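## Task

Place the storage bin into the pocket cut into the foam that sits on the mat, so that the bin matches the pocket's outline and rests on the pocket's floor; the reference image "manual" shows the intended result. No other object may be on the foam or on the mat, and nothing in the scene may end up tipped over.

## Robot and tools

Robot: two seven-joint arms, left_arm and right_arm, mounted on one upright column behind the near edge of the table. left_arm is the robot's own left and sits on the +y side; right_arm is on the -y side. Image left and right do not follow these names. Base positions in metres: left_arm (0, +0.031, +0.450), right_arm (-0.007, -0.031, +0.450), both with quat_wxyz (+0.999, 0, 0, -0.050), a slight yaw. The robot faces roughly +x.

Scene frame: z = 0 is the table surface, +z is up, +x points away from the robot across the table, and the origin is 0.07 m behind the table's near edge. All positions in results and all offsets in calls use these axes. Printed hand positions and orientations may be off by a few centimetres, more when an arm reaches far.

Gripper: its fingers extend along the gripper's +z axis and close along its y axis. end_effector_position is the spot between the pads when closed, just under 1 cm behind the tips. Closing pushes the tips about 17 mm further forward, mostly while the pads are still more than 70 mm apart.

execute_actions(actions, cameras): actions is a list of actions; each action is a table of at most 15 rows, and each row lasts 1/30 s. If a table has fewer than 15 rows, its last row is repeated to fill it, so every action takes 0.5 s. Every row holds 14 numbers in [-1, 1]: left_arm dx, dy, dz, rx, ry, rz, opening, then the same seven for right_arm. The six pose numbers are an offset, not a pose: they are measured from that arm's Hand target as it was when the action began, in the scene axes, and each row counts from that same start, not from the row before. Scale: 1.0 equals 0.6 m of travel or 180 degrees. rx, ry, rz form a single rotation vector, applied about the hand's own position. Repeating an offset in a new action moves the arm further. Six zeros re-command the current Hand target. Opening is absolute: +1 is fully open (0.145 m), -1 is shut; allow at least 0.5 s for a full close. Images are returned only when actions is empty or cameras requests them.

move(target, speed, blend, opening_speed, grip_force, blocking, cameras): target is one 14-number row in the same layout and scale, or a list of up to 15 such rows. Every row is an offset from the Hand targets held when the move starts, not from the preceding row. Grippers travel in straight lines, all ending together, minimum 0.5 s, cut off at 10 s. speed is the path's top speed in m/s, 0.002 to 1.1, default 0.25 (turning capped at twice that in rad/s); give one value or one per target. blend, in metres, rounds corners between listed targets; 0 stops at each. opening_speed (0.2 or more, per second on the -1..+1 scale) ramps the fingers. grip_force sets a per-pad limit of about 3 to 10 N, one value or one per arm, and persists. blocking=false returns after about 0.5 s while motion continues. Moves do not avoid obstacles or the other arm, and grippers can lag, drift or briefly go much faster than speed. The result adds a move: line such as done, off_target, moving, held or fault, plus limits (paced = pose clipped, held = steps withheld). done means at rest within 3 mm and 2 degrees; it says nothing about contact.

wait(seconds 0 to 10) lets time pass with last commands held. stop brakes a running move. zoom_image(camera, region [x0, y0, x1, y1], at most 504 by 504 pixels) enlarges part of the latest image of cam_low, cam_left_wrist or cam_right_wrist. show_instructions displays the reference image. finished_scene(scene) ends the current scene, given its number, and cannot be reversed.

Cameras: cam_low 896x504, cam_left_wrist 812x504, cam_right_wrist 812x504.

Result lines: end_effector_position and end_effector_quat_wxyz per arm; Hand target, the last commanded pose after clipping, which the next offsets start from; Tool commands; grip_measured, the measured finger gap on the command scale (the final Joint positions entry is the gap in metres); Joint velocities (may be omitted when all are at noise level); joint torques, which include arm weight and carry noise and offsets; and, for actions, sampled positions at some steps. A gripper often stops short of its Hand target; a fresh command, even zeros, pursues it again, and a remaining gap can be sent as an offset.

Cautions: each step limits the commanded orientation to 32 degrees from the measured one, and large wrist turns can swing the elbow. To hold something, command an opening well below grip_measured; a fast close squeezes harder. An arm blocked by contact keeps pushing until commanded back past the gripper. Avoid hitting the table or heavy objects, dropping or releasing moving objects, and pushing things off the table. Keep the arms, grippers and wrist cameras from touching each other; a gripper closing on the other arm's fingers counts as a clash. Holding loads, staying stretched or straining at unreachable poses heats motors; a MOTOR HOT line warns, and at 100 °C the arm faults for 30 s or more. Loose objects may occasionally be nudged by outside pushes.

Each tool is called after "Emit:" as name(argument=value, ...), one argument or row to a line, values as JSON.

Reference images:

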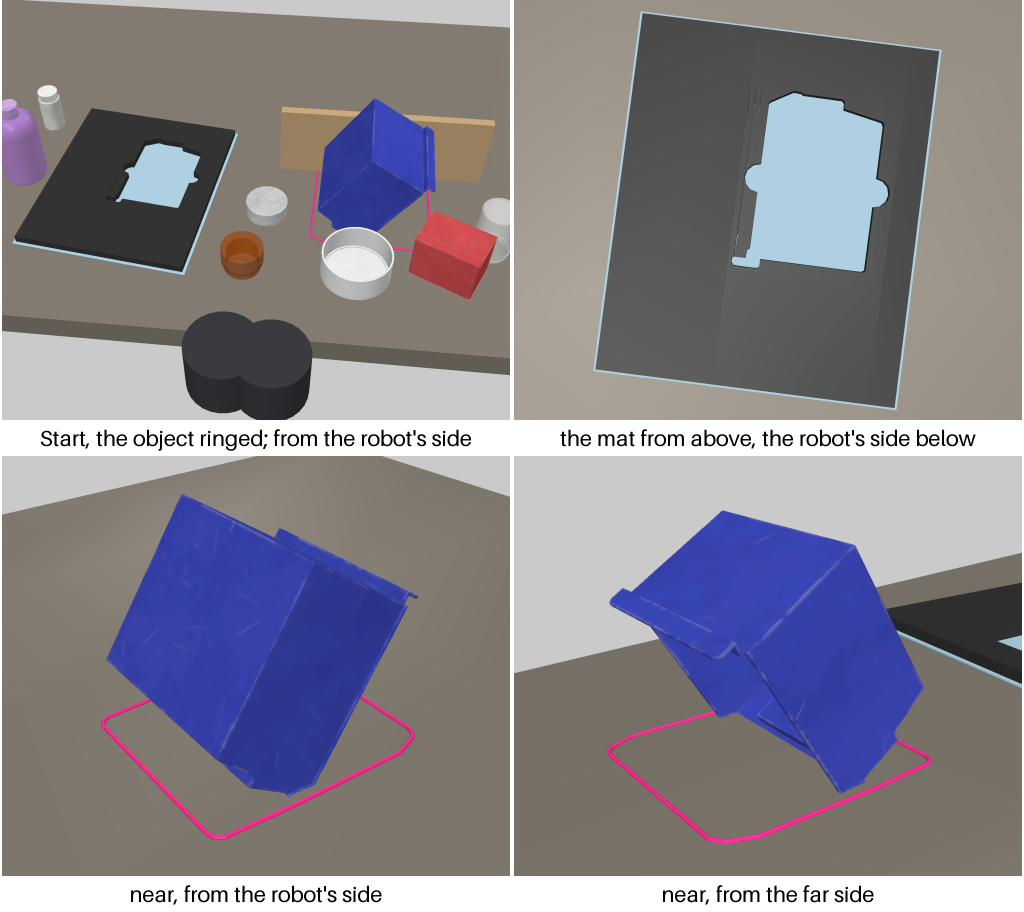

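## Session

Emit:
execute_actions(
  actions=[],
)

Emit:
show_instructions(
)

Scene clock: 0.00 s.
left_arm: end_effector_position=(+0.4503, +0.3910, +0.2199) grip_measured=+1.00 end_effector_quat_wxyz=(-0.345, +0.773, +0.227, +0.482) | right_arm: end_effector_position=(+0.4137, -0.0716, +0.3002) grip_measured=+1.00 end_effector_quat_wxyz=(-0.461, +0.713, -0.061, +0.524)
Joint positions: left_arm=[0.681 0.279 0.324 0.768 -0.126 0.354 -0.513 0.145] | right_arm=[0.437 -0.069 0.019 1.387 0.689 0.718 0.353 0.145]
Joint velocities: within noise
Joint torques (N m): no reading
Hand target: left_arm +0.4503, +0.3910, +0.2199; -0.345, +0.773, +0.227, +0.482 | right_arm +0.4137, -0.0716, +0.3002; -0.461, +0.713, -0.061, +0.524
Tool commands: left_gripper/opening=+1.0 right_gripper/opening=+1.0

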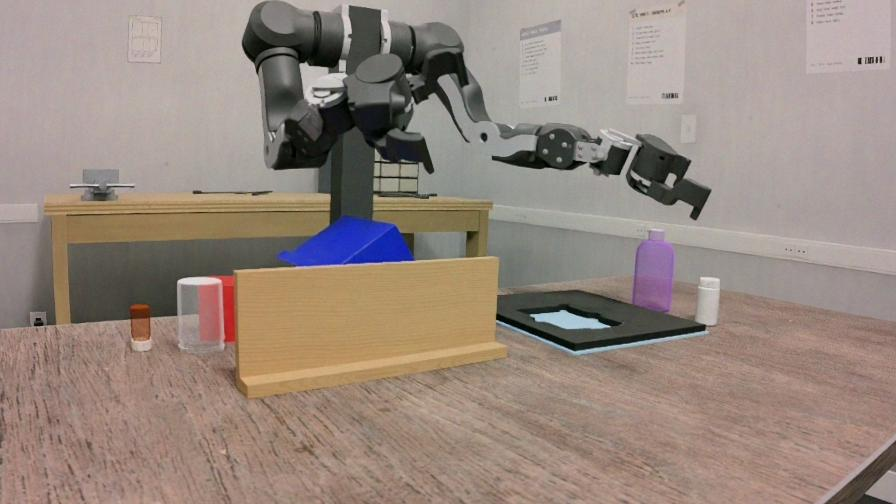

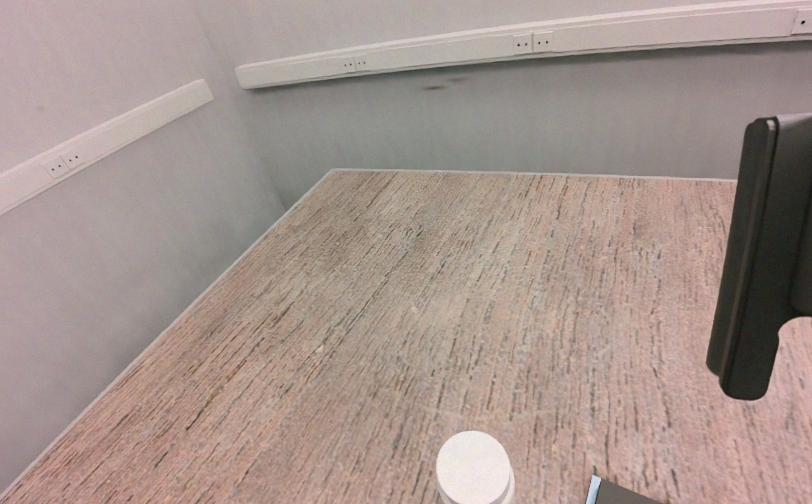

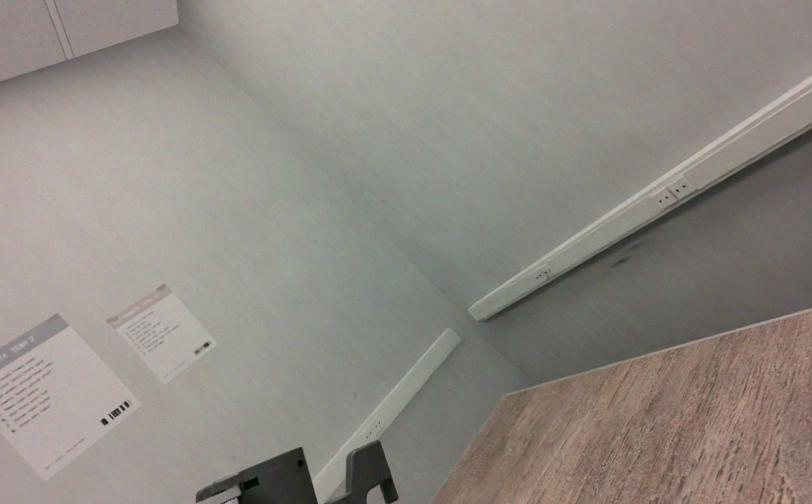

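Reference images for this scene: manual.

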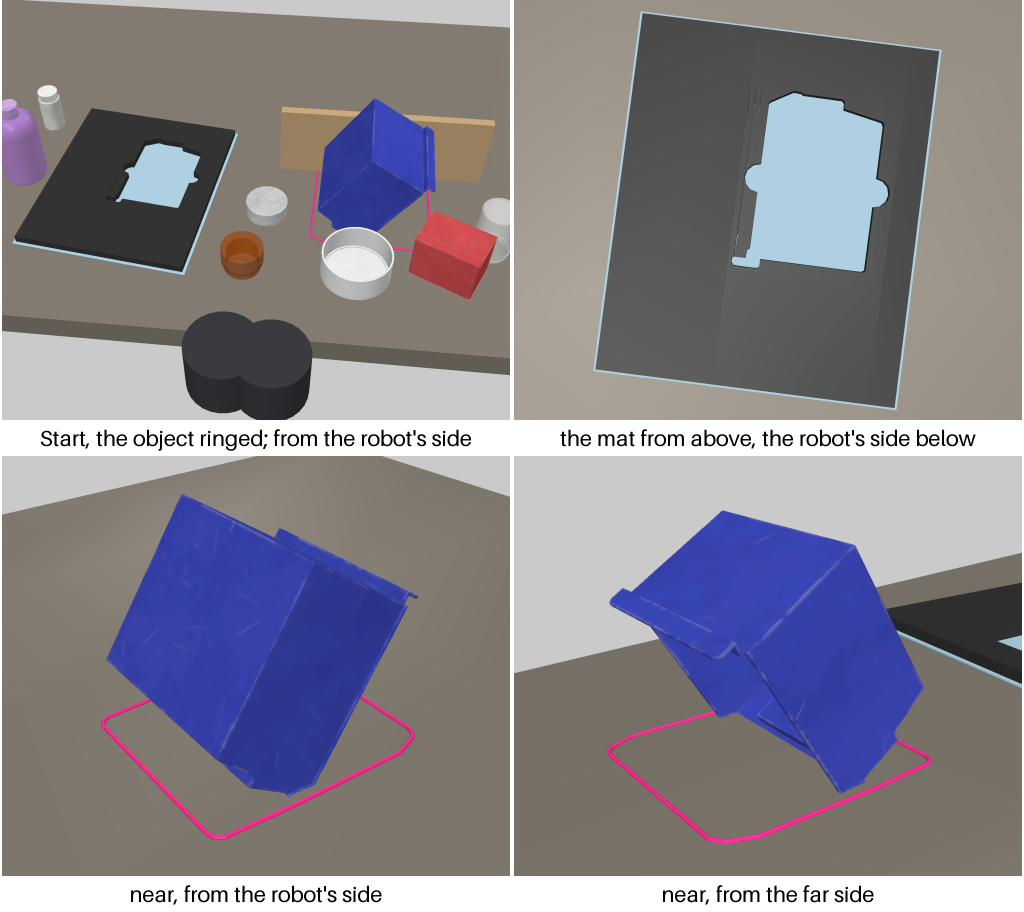

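Emit:
move(
  target=[
    [-0.157, -0.177, 0.283, 0.357, 0.0262, -0.4463, 1, -0.3228, -0.3807, 0, -0.2903, 0.0582, -0.0791, 1],
    [-0.284, -0.4017, 0.1835, 0.4189, 0.5128, -0.7385, 1, -0.3228, -0.3807, 0, -0.2903, 0.0582, -0.0791, 1],
  ],
  speed=0.45,
  cameras=["all"],
)

Scene clock: 142.70 s.
left_arm: end_effector_position=(+0.2802, +0.1498, +0.3313) grip_measured=+1.00 end_effector_quat_wxyz=(+0.122, -0.271, +0.952, -0.071) | right_arm: end_effector_position=(+0.2198, -0.3006, +0.2984) grip_measured=+1.00 end_effector_quat_wxyz=(-0.027, +0.875, +0.047, +0.482)
Joint positions: left_arm=[-1.393 1.999 1.56 2.051 -0.06 -0.002 1.466 0.145] | right_arm=[-0.764 0.906 0.758 2.175 1.045 0.721 0.144 0.145]
Joint torques (N m): left_arm=[4.34 0.75 3.19 0.4 -0.08 -0.11 0.11] | right_arm=[0.75 4.1 3.84 1.63 -0.04 -0.57 0.27]
Hand target: left_arm +0.2799, +0.1500, +0.3300; +0.089, -0.282, +0.954, +0.040 | right_arm +0.2200, -0.2998, +0.3002; -0.028, +0.873, +0.050, +0.484
Off the commanded pose: left_arm 0.001 m, 13 deg | right_arm 0.002 m, 0 deg.
joint read past its limit (left arm) — joint 2 (shoulder roll), upper limit.
joint sent to its limit (left arm) — joint 1 (shoulder pitch), lower limit; joint 2 (shoulder roll), upper limit. The joint targets are off in orientation, not in position.
move: off_target (left_arm)

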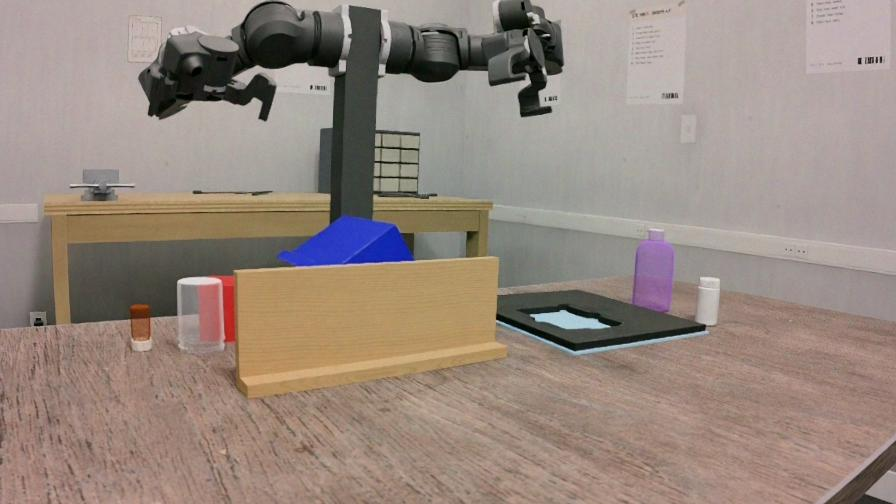

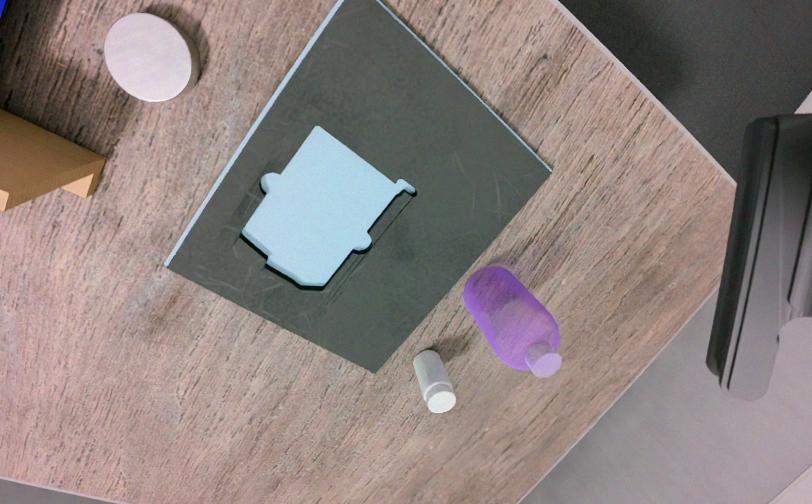

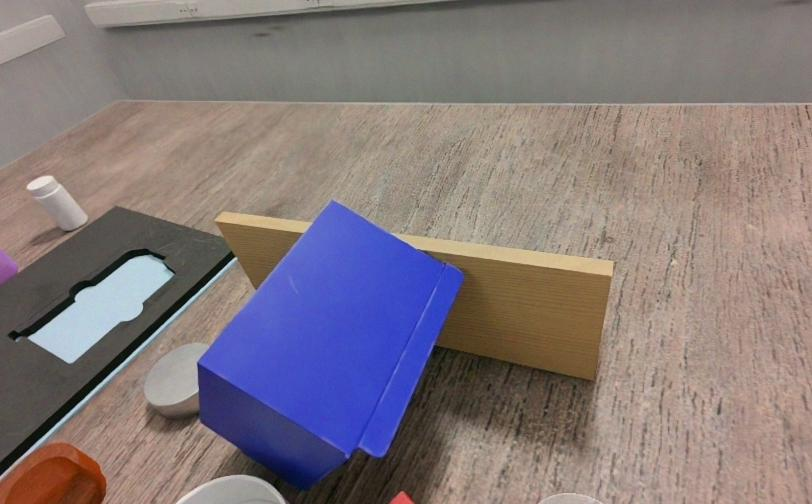

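Emit:
zoom_image(
  camera="cam_left_wrist",
  region=[150, 80, 470, 320],
)

Emit:
zoom_image(
  camera="cam_right_wrist",
  region=[120, 170, 640, 504],
)

Emit:
zoom_image(
  camera="cam_low",
  region=[100, 190, 740, 420],
)

Scaled by 1.575 from the camera's 812x504 image, which has a finer 957x594 frame.

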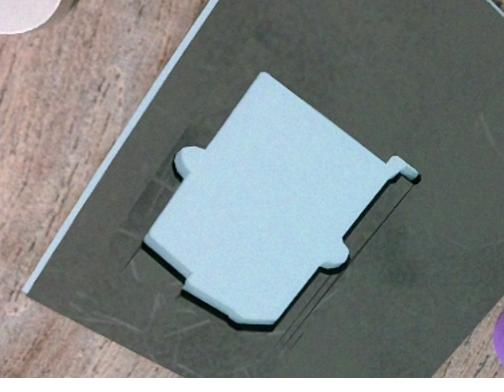

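Region (120, 170, 640, 504) is 520x334 pixels. A region can be at most 504 by 504 pixels.

Region (100, 190, 740, 420) is 640x230 pixels. A region can be at most 504 by 504 pixels.

Emit:
zoom_image(
  camera="cam_right_wrist",
  region=[140, 180, 640, 504],
)

Emit:
zoom_image(
  camera="cam_low",
  region=[110, 190, 520, 410],
)

Emit:
zoom_image(
  camera="cam_low",
  region=[480, 220, 740, 370],
)

Scaled by 1.008 from the camera's 812x504 image, which has a finer 957x594 frame.

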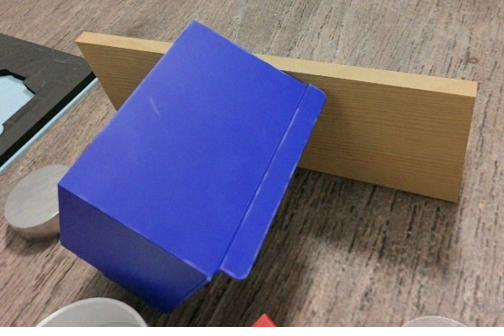

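Scaled by 1.229.

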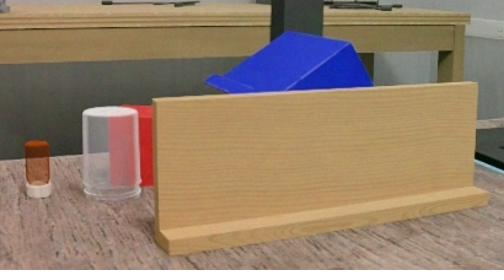

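Scaled by 1.938.

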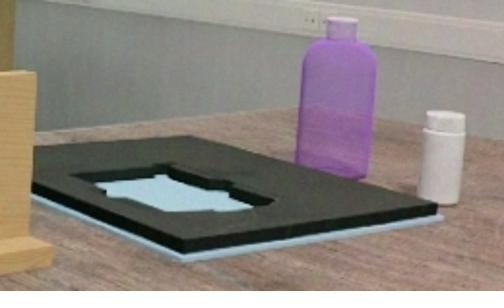

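Emit:
move(
  target=[
    [0.127, 0.225, 0.1, -0.3875, -0.3037, 0.1546, 1, 0, 0.25, 0, 0, 0, 0, 1],
    [0.2838, 0.4017, -0.1835, -0.4189, -0.5128, 0.7385, 1, 0, 0.25, 0, 0, 0, 0, 1],
  ],
  speed=0.5,
  cameras=["all"],
)

Scene clock: 293.57 s.
left_arm: end_effector_position=(+0.4230, +0.3861, +0.2432) grip_measured=+1.00 end_effector_quat_wxyz=(-0.190, +0.869, -0.139, +0.435) | right_arm: end_effector_position=(+0.2205, -0.1498, +0.2999) grip_measured=+1.00 end_effector_quat_wxyz=(-0.166, +0.858, +0.125, +0.470)
Joint positions: left_arm=[-1.392 1.998 0.639 1.18 1.554 0.012 -0.182 0.145] | right_arm=[-0.347 0.899 0.107 2.453 1.239 0.787 -0.259 0.145]
Joint torques (N m): left_arm=[5.08 1.54 2.43 -0.8 0.1 -0.36 -0.01] | right_arm=[2.28 3.26 2.04 1.72 0 -0.42 0]
Hand target: left_arm +0.4502, +0.3911, +0.2200; -0.300, +0.820, +0.108, +0.476 | right_arm +0.2201, -0.1499, +0.3002; -0.028, +0.873, +0.050, +0.484
Off the commanded pose: left_arm 0.036 m, 48 deg; orientation clipped | right_arm 0.001 m, 18 deg.
joint read past its limit (right arm) — joint 4 (elbow), upper limit, where the elbow is as bent as it goes.
joint sent to its limit (left arm) — joint 1 (shoulder pitch), lower limit; joint 2 (shoulder roll), upper limit; joint 5 (forearm roll), upper limit. The joint targets are off in position and orientation.
joint sent to its limit (right arm) — joint 4 (elbow), upper limit, where the elbow is as bent as it goes. The joint targets are off in orientation, not in position.
move: off_target (left_arm, right_arm); limits=paced

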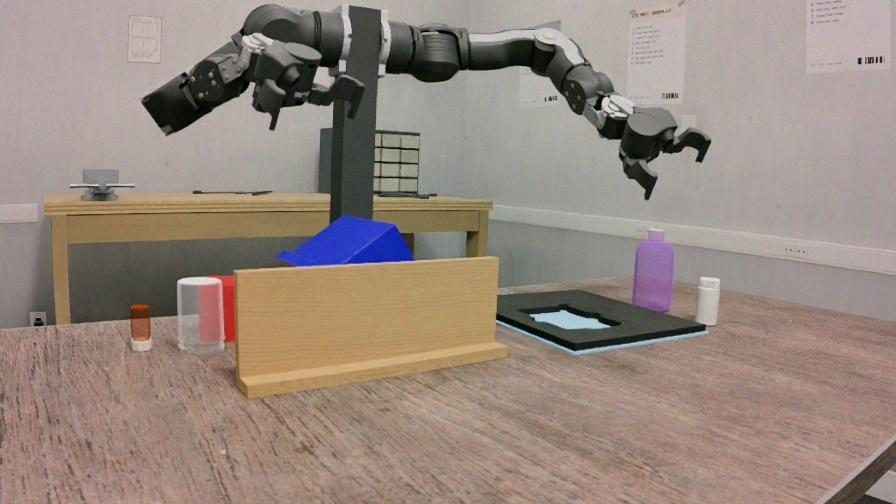

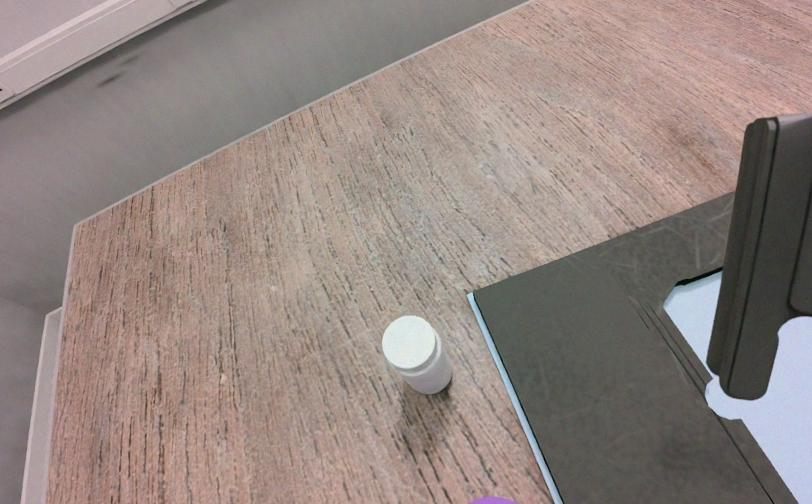

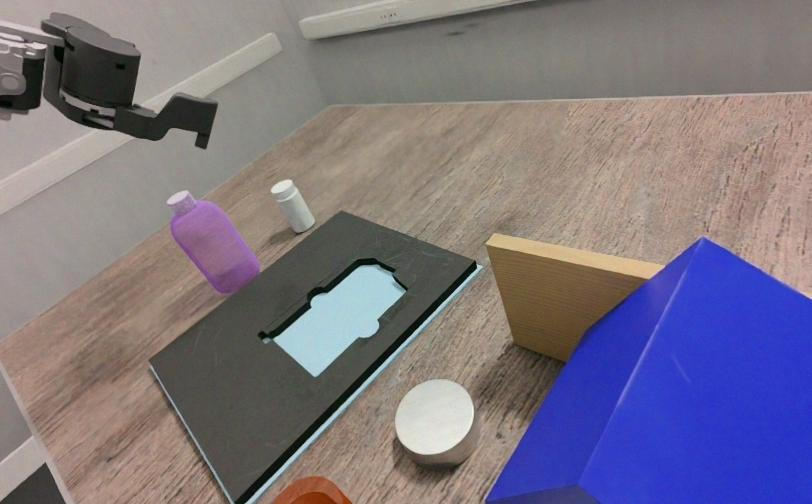

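Emit:
move(
  target=[
    [-0.292, 0.3898, 0.0617, 0.2144, 0.176, -0.055, 1, 0.1665, -0.5002, -0.0837, 0.0435, -0.06, 0.3255, 1],
    [-0.0737, -0.306, 0.2817, 0.3212, -0.074, -0.4537, 1, 0.1665, -0.5002, -0.0837, 0.0435, -0.06, 0.3255, 1],
    [-0.2837, -0.4018, 0.1833, 0.4025, 0.425, -0.6967, 1, 0.1665, -0.5002, -0.0837, 0.0435, -0.06, 0.3255, 1],
  ],
  speed=0.5,
  cameras=["all"],
)

Scene clock: 400.47 s.
left_arm: end_effector_position=(+0.2794, +0.1503, +0.3293) grip_measured=+1.00 end_effector_quat_wxyz=(+0.119, -0.274, +0.952, -0.068) | right_arm: end_effector_position=(+0.3190, -0.4488, +0.2500) grip_measured=+1.00 end_effector_quat_wxyz=(-0.050, +0.808, +0.335, +0.483)
Joint positions: left_arm=[-1.393 1.999 1.551 2.052 -0.061 0.006 1.465 0.145] | right_arm=[1.126 0.895 -0.516 0.035 0.241 -0.466 1.37 0.145]
Joint torques (N m): left_arm=[4.23 0.67 4.83 0.36 -0.05 0.01 0.15] | right_arm=[6.61 3.71 0.57 1.81 0.38 -0.11 -0.35]
Hand target: left_arm +0.2800, +0.1501, +0.3300; +0.091, -0.286, +0.953, +0.037 | right_arm +0.3201, -0.4500, +0.2500; -0.288, +0.701, +0.432, +0.489
Off the commanded pose: left_arm 0.001 m, 13 deg | right_arm 0.002 m, 36 deg; orientation clipped.
elbow stopped short (right arm): the move would have taken joint 4 (elbow) straighter than the controller allows.
elbow read too straight (right arm): the controller reads joint 4 (elbow) straighter than it allows; while it does, the hand can move without a command.
joint read past its limit (left arm) — joint 2 (shoulder roll), upper limit.
joint sent to its limit (left arm) — joint 1 (shoulder pitch), lower limit; joint 2 (shoulder roll), upper limit. The joint targets are off in orientation, not in position.
move: off_target (left_arm, right_arm); limits=paced

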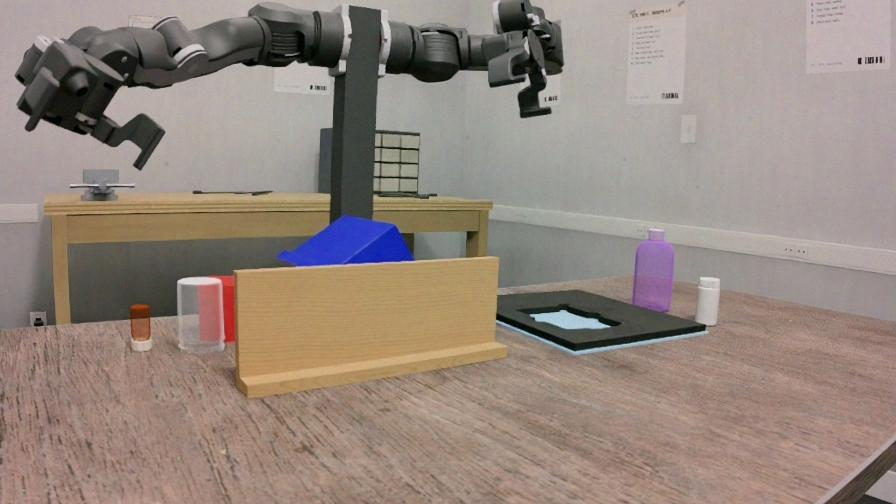

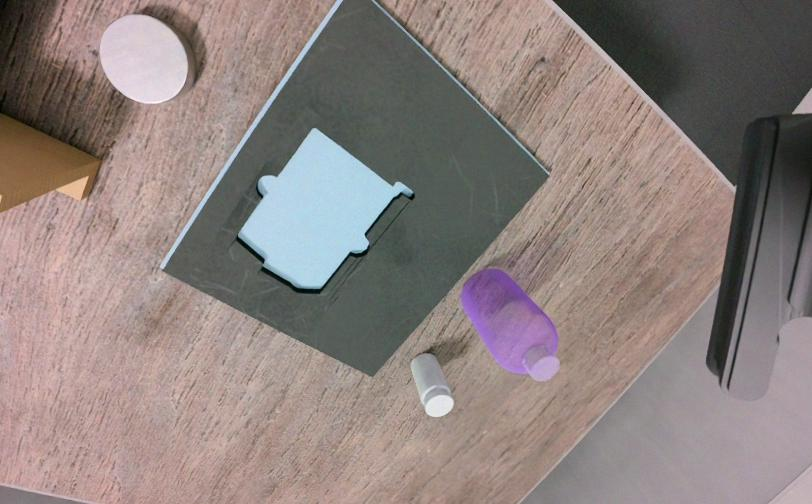

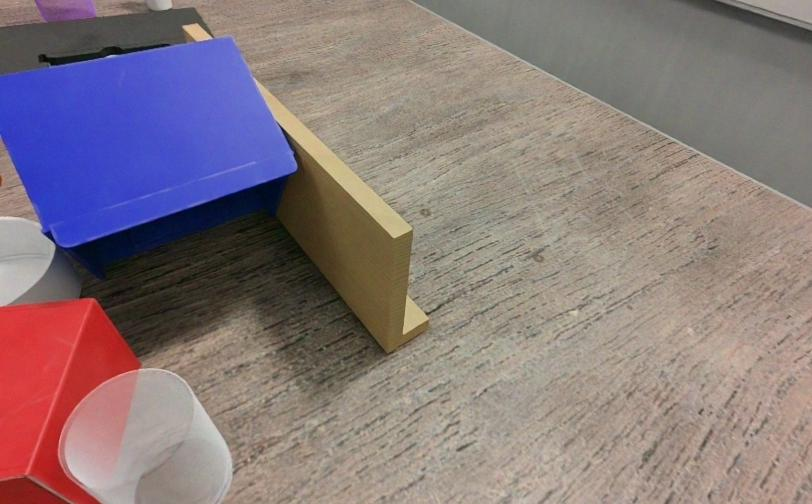

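Emit:
move(
  target=[
    [-0.2317, 0.8873, -0.2025, -0.0257, -0.4629, 0.5995, 1, -0.1168, 0.2, 0.05, -0.4703, -0.11, 0.3842, 1],
    [0.21, 0.0957, 0.0983, -0.4131, -0.2617, 0.1043, 1, -0.0352, 0.395, -0.07, -0.4252, -0.3518, 0.3607, 1],
    [0, 0, 0, 0, 0, 0, 1, -0.0352, 0.395, -0.07, -0.4252, -0.3518, 0.3607, 1],
  ],
  speed=0.5,
  cameras=["all"],
)

Scene clock: 656.30 s.
left_arm: end_effector_position=(+0.2804, +0.1499, +0.3302) grip_measured=+1.00 end_effector_quat_wxyz=(+0.106, -0.279, +0.954, -0.023) | right_arm: end_effector_position=(+0.2981, -0.2136, +0.2075) grip_measured=+1.00 end_effector_quat_wxyz=(+0.208, +0.089, +0.955, +0.193)
Joint positions: left_arm=[1.736 1.059 -1.567 2 -0.06 0.037 1.575 0.145] | right_arm=[0.658 1.056 -0.877 1.682 -1.06 -0.768 0.575 0.145]
Joint torques (N m): left_arm=[5.55 -0.41 3.12 0.28 0.05 0.08 0.12] | right_arm=[5.45 3.55 3.69 0.81 -0.08 0.23 -0.46]
Hand target: left_arm +0.2799, +0.1501, +0.3300; +0.091, -0.286, +0.953, +0.037 | right_arm +0.2989, -0.2131, +0.2081; +0.210, +0.090, +0.954, +0.196
Off the commanded pose: left_arm 0.001 m, 7 deg | right_arm 0.001 m, 0 deg.
joint sent to its limit (left arm) — joint 3 (upper arm roll), lower limit; joint 7 (wrist yaw), upper limit. The joint targets are off in orientation, not in position.
move: off_target (left_arm)

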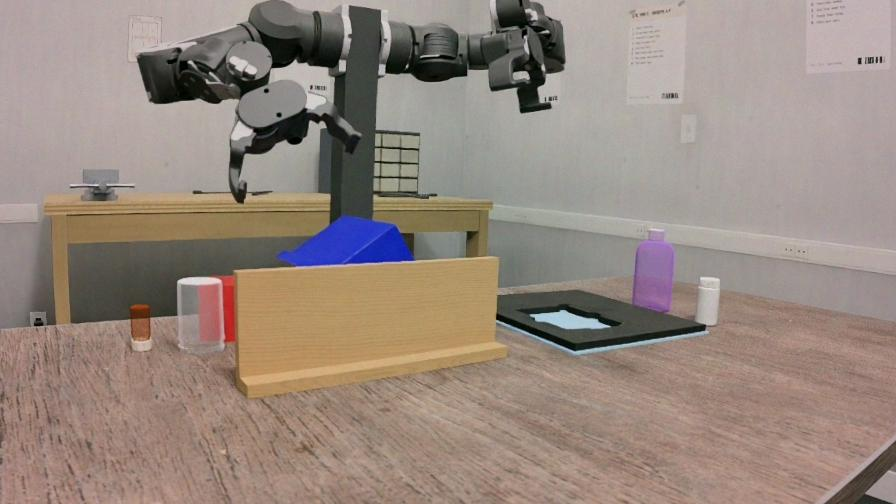

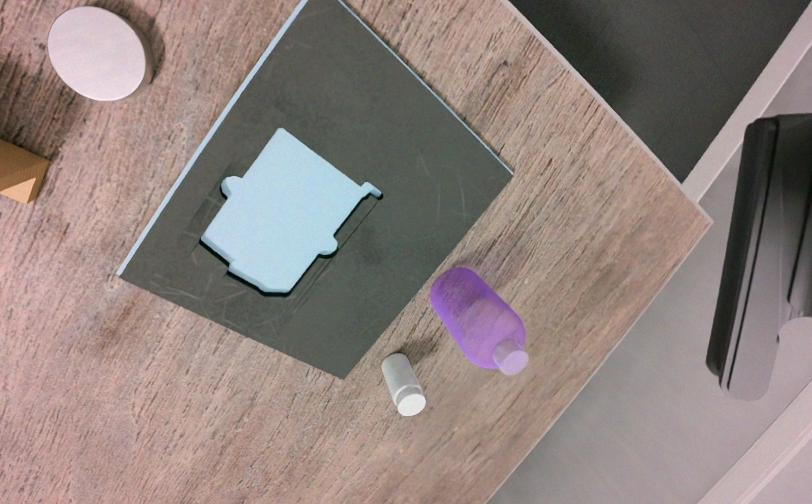

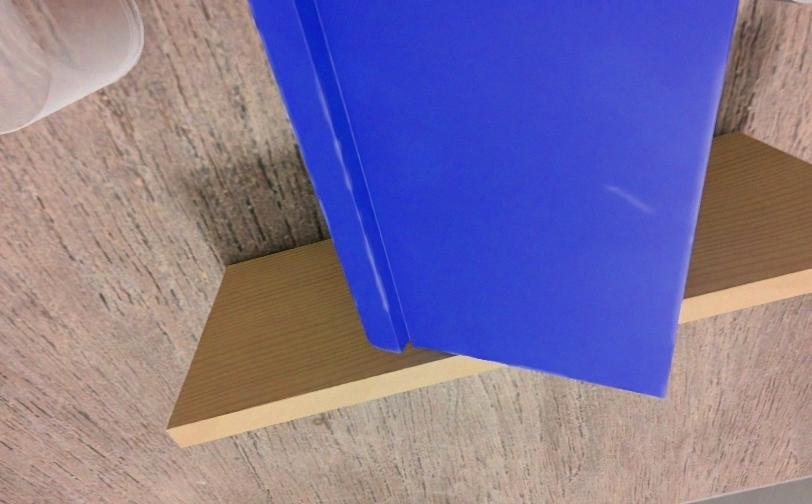

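Emit:
move(
  target=[
    [0, 0, 0, 0, 0, 0, 1, 0.0735, 0.0585, -0.1602, 0, 0, 0, 1],
    [0, 0, 0, 0, 0, 0, 1, 0.0735, 0.0585, -0.1602, 0, 0, 0, -1],
  ],
  speed=[0.15, 0.1],
  opening_speed=1.2,
  cameras=["all"],
)

Scene clock: 693.63 s.
left_arm: end_effector_position=(+0.2804, +0.1499, +0.3302) grip_measured=+1.00 end_effector_quat_wxyz=(+0.106, -0.279, +0.954, -0.023) | right_arm: end_effector_position=(+0.3414, -0.1773, +0.1107) grip_measured=+0.57 end_effector_quat_wxyz=(+0.208, +0.089, +0.954, +0.196)
Joint positions: left_arm=[1.736 1.059 -1.567 2 -0.06 0.037 1.575 0.145] | right_arm=[0.649 0.647 -0.974 1.183 -1.475 -0.692 0.298 0.117]
Joint torques (N m): left_arm=[5.58 -0.41 3.11 0.25 0.05 0.08 0.13] | right_arm=[7.45 2.7 2.93 1.39 -0.03 0.23 -0.29]
Hand target: left_arm +0.2799, +0.1501, +0.3300; +0.091, -0.286, +0.953, +0.037 | right_arm +0.3429, -0.1780, +0.1118; +0.210, +0.090, +0.954, +0.196
Off the commanded pose: left_arm 0.001 m, 7 deg | right_arm 0.002 m, 0 deg.
joint sent to its limit (left arm) — joint 3 (upper arm roll), lower limit; joint 7 (wrist yaw), upper limit. The joint targets are off in orientation, not in position.
move: off_target (left_arm)

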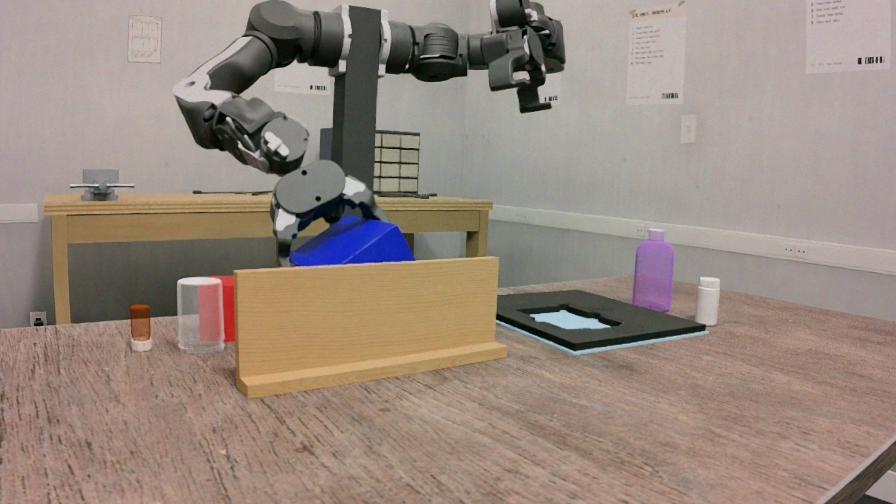

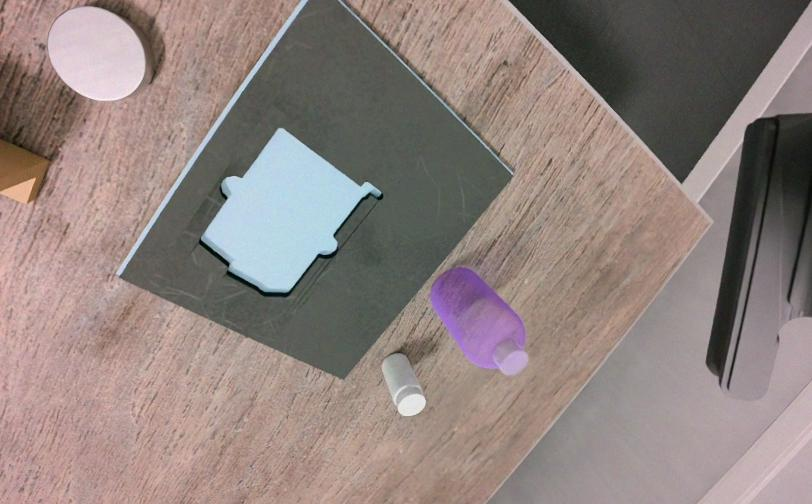

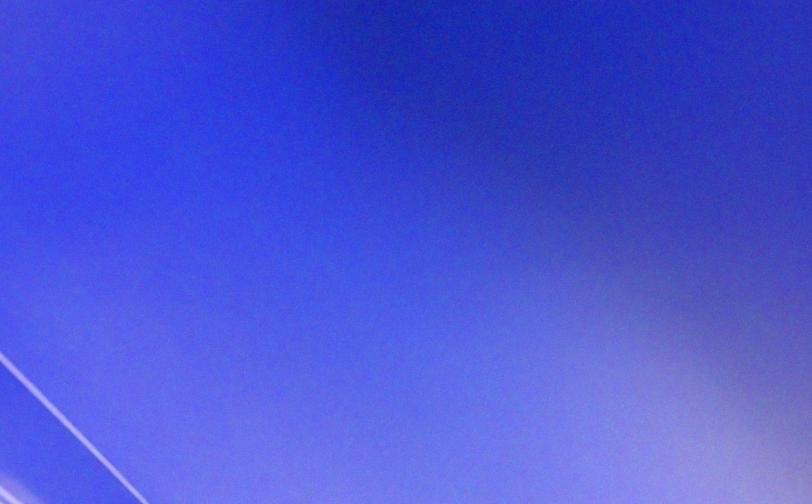

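Emit:
move(
  target=[
    [-0.0333, 0.35, 0.05, 0, 0, 0, 1, 0, 0, 0.233, 0, 0, 0, -1],
    [-0.0333, 0.35, 0.05, 0, 0, 0, 1, -0.12, 0.42, 0.25, 0.4874, 0.2771, -0.4735, -1],
  ],
  speed=[0.15, 0.3],
  cameras=["all"],
)

Scene clock: 752.60 s.
left_arm: end_effector_position=(+0.2597, +0.3593, +0.3585) grip_measured=+1.00 end_effector_quat_wxyz=(+0.098, -0.311, +0.944, +0.051) | right_arm: end_effector_position=(+0.2709, +0.0733, +0.2613) grip_measured=+0.45 end_effector_quat_wxyz=(-0.190, +0.775, +0.288, +0.529)
Joint positions: left_arm=[0.281 1.758 -0.135 1.665 0.016 -0.778 1.575 0.145] | right_arm=[-0.02 -0.173 -0.642 1.914 -0.296 0.787 0.301 0.108]
Joint torques (N m): left_arm=[2.76 6.76 5.15 -0.05 0.03 -0.09 0.21] | right_arm=[3.2 -2.62 -0.94 2.91 0.2 -0.42 -0.25]
Hand target: left_arm +0.2600, +0.3600, +0.3601; +0.091, -0.286, +0.953, +0.037 | right_arm +0.2708, +0.0741, +0.2618; -0.183, +0.794, +0.288, +0.504
Off the commanded pose: left_arm 0.002 m, 3 deg | right_arm 0.001 m, 4 deg.
joint sent to its limit (left arm) — joint 6 (wrist pitch), lower limit; joint 7 (wrist yaw), upper limit. The joint targets are off in orientation, not in position.
joint sent to its limit (right arm) — joint 2 (shoulder roll), lower limit; joint 6 (wrist pitch), upper limit. The joint targets are off in orientation, not in position.
move: off_target (left_arm, right_arm)

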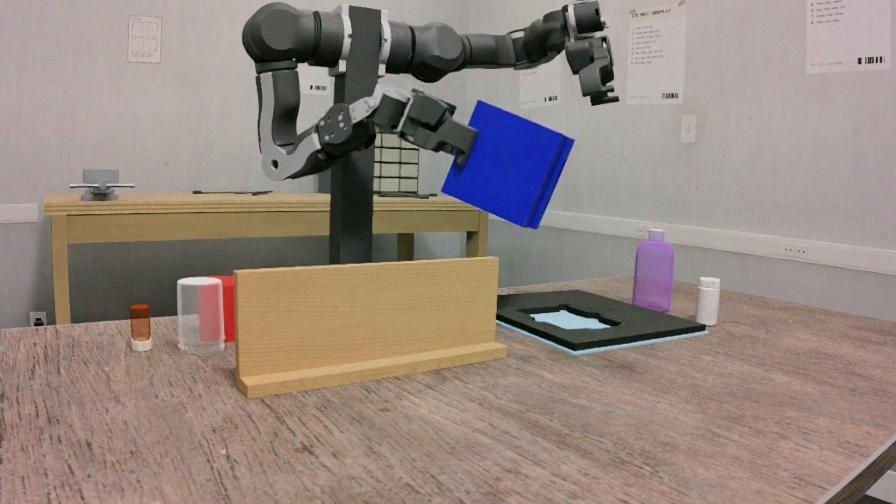

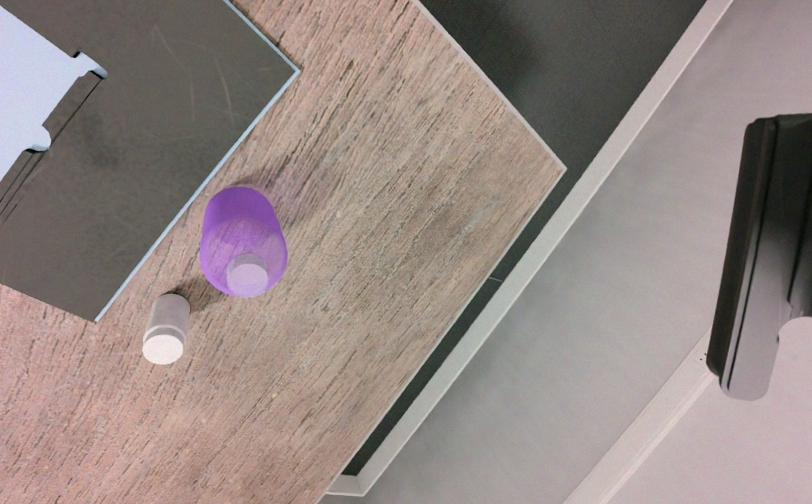

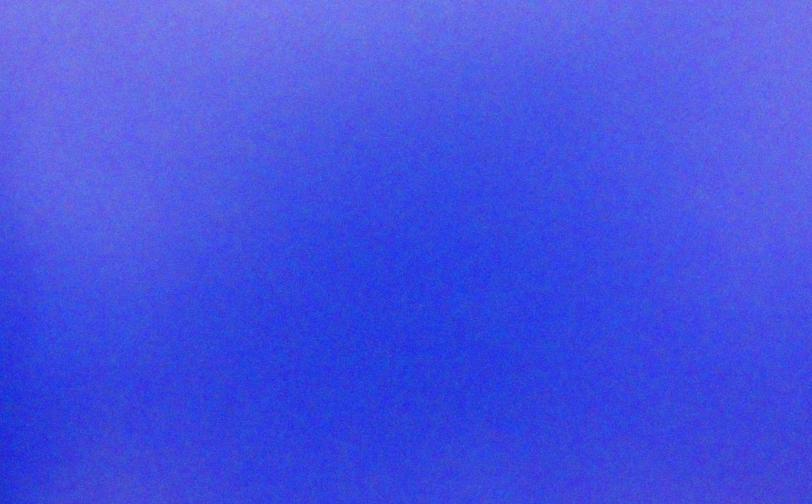

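Emit:
move(
  target=[0, 0, 0, 0, 0, 0, 1, -0.0513, 0.0765, -0.153, 0.0436, -0.0365, 0.1116, -1],
  speed=0.2,
  cameras=["cam_low", "cam_left_wrist"],
)

Emit:
zoom_image(
  camera="cam_low",
  region=[380, 120, 720, 370],
)

Scene clock: 790.57 s.
left_arm: end_effector_position=(+0.2597, +0.3593, +0.3585) grip_measured=+1.00 end_effector_quat_wxyz=(+0.098, -0.311, +0.944, +0.051) | right_arm: end_effector_position=(+0.2402, +0.1176, +0.1658) grip_measured=+0.44 end_effector_quat_wxyz=(-0.298, +0.694, +0.396, +0.522)
Joint positions: left_arm=[0.281 1.758 -0.135 1.665 0.016 -0.778 1.575 0.145] | right_arm=[0.008 -0.057 -0.705 1.444 -0.155 0.173 0.434 0.108]
Joint torques (N m): left_arm=[2.73 6.76 5.12 -0.06 0.03 -0.09 0.21] | right_arm=[3.97 -2.68 -0.17 3.59 0.38 -0.9 0.26]
Hand target: left_arm +0.2600, +0.3600, +0.3601; +0.091, -0.286, +0.953, +0.037 | right_arm +0.2402, +0.1200, +0.1702; -0.304, +0.687, +0.396, +0.527
Off the commanded pose: left_arm 0.002 m, 3 deg | right_arm 0.005 m, 1 deg.
joint sent to its limit (left arm) — joint 6 (wrist pitch), lower limit; joint 7 (wrist yaw), upper limit. The joint targets are off in orientation, not in position.
move: off_target (left_arm, right_arm)
Images, in order (width x height): cam_low 896x504, cam_left_wrist 812x504.

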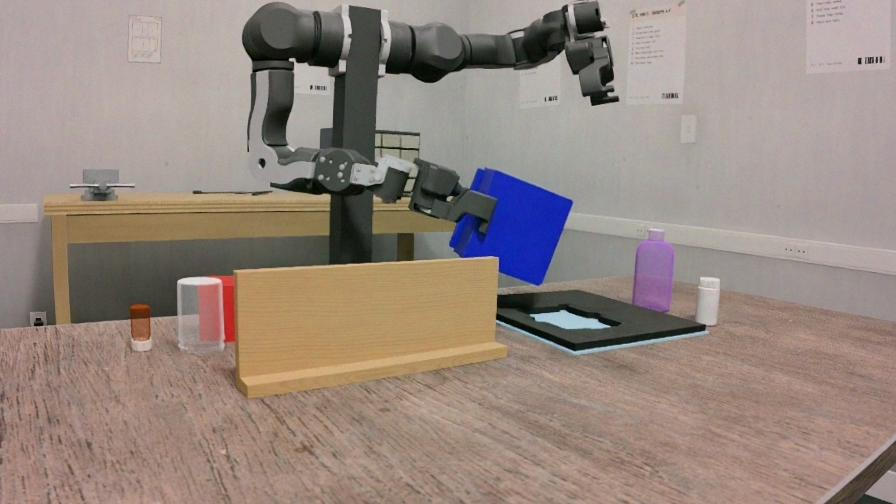

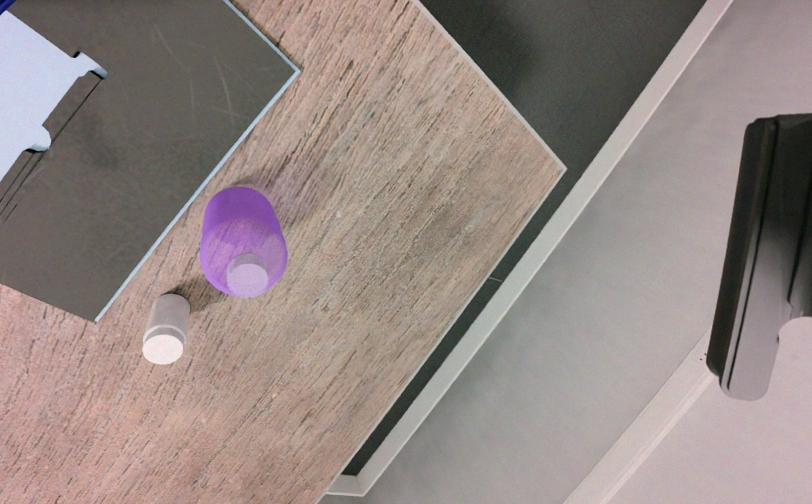

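Scaled by 1.482.

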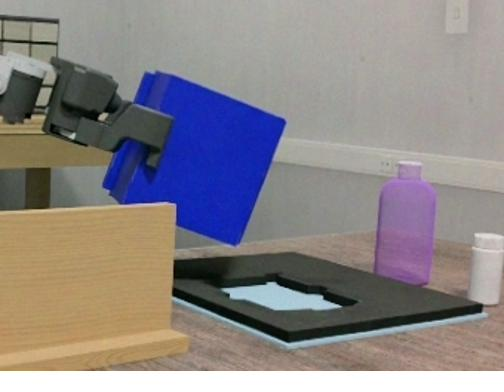

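Emit:
move(
  target=[0, 0, 0, 0, 0, 0, 1, -0.0087, 0.0167, -0.067, 0.0385, -0.0222, 0, -1],
  speed=0.12,
  cameras=["cam_low", "cam_left_wrist"],
)

Emit:
zoom_image(
  camera="cam_low",
  region=[380, 140, 720, 370],
)

Scene clock: 831.07 s.
left_arm: end_effector_position=(+0.2597, +0.3593, +0.3585) grip_measured=+1.00 end_effector_quat_wxyz=(+0.098, -0.311, +0.944, +0.051) | right_arm: end_effector_position=(+0.2320, +0.1293, +0.1254) grip_measured=+0.44 end_effector_quat_wxyz=(-0.332, +0.654, +0.378, +0.565)
Joint positions: left_arm=[0.281 1.758 -0.135 1.665 0.016 -0.778 1.575 0.145] | right_arm=[0.027 -0.121 -0.682 1.083 -0.139 -0.258 0.419 0.108]
Joint torques (N m): left_arm=[2.73 6.76 5.18 -0.08 0.02 -0.09 0.21] | right_arm=[3.76 -3.23 0.47 3.23 0.24 -0.93 -0.16]
Hand target: left_arm +0.2600, +0.3600, +0.3601; +0.091, -0.286, +0.953, +0.037 | right_arm +0.2348, +0.1299, +0.1298; -0.331, +0.649, +0.374, +0.573
Off the commanded pose: left_arm 0.002 m, 3 deg | right_arm 0.005 m, 1 deg.
joint sent to its limit (left arm) — joint 6 (wrist pitch), lower limit; joint 7 (wrist yaw), upper limit. The joint targets are off in orientation, not in position.
move: off_target (left_arm, right_arm)
Images, in order (width x height): cam_low 896x504, cam_left_wrist 812x504.

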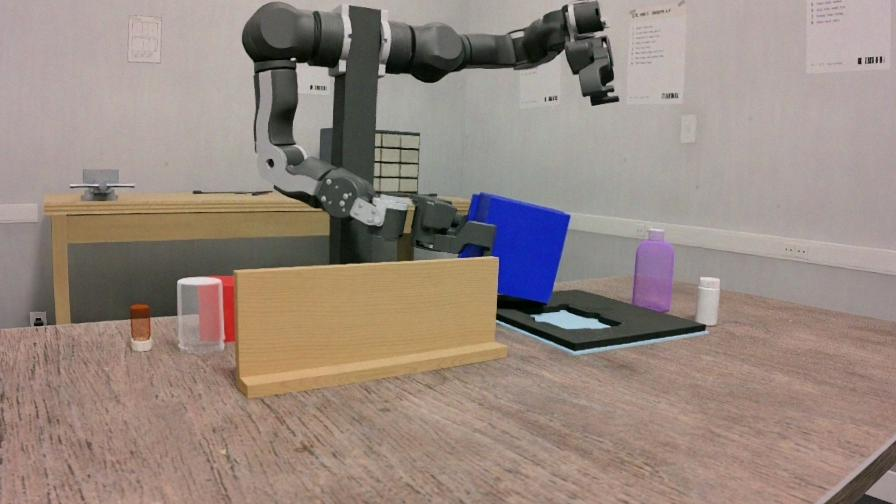

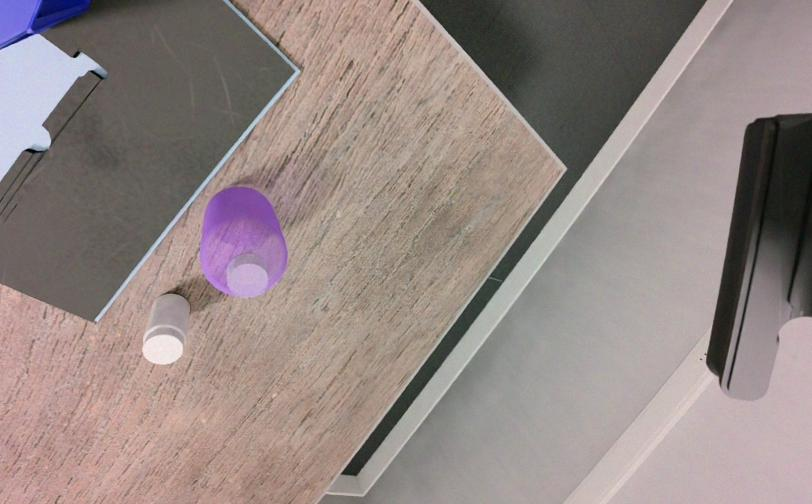

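Scaled by 1.482.

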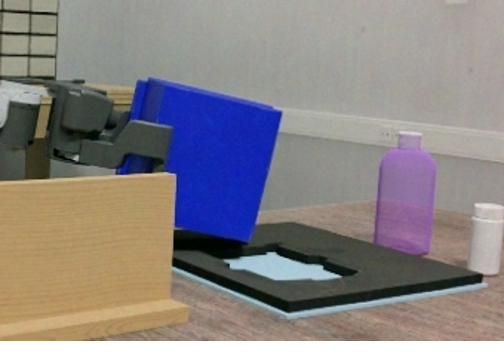

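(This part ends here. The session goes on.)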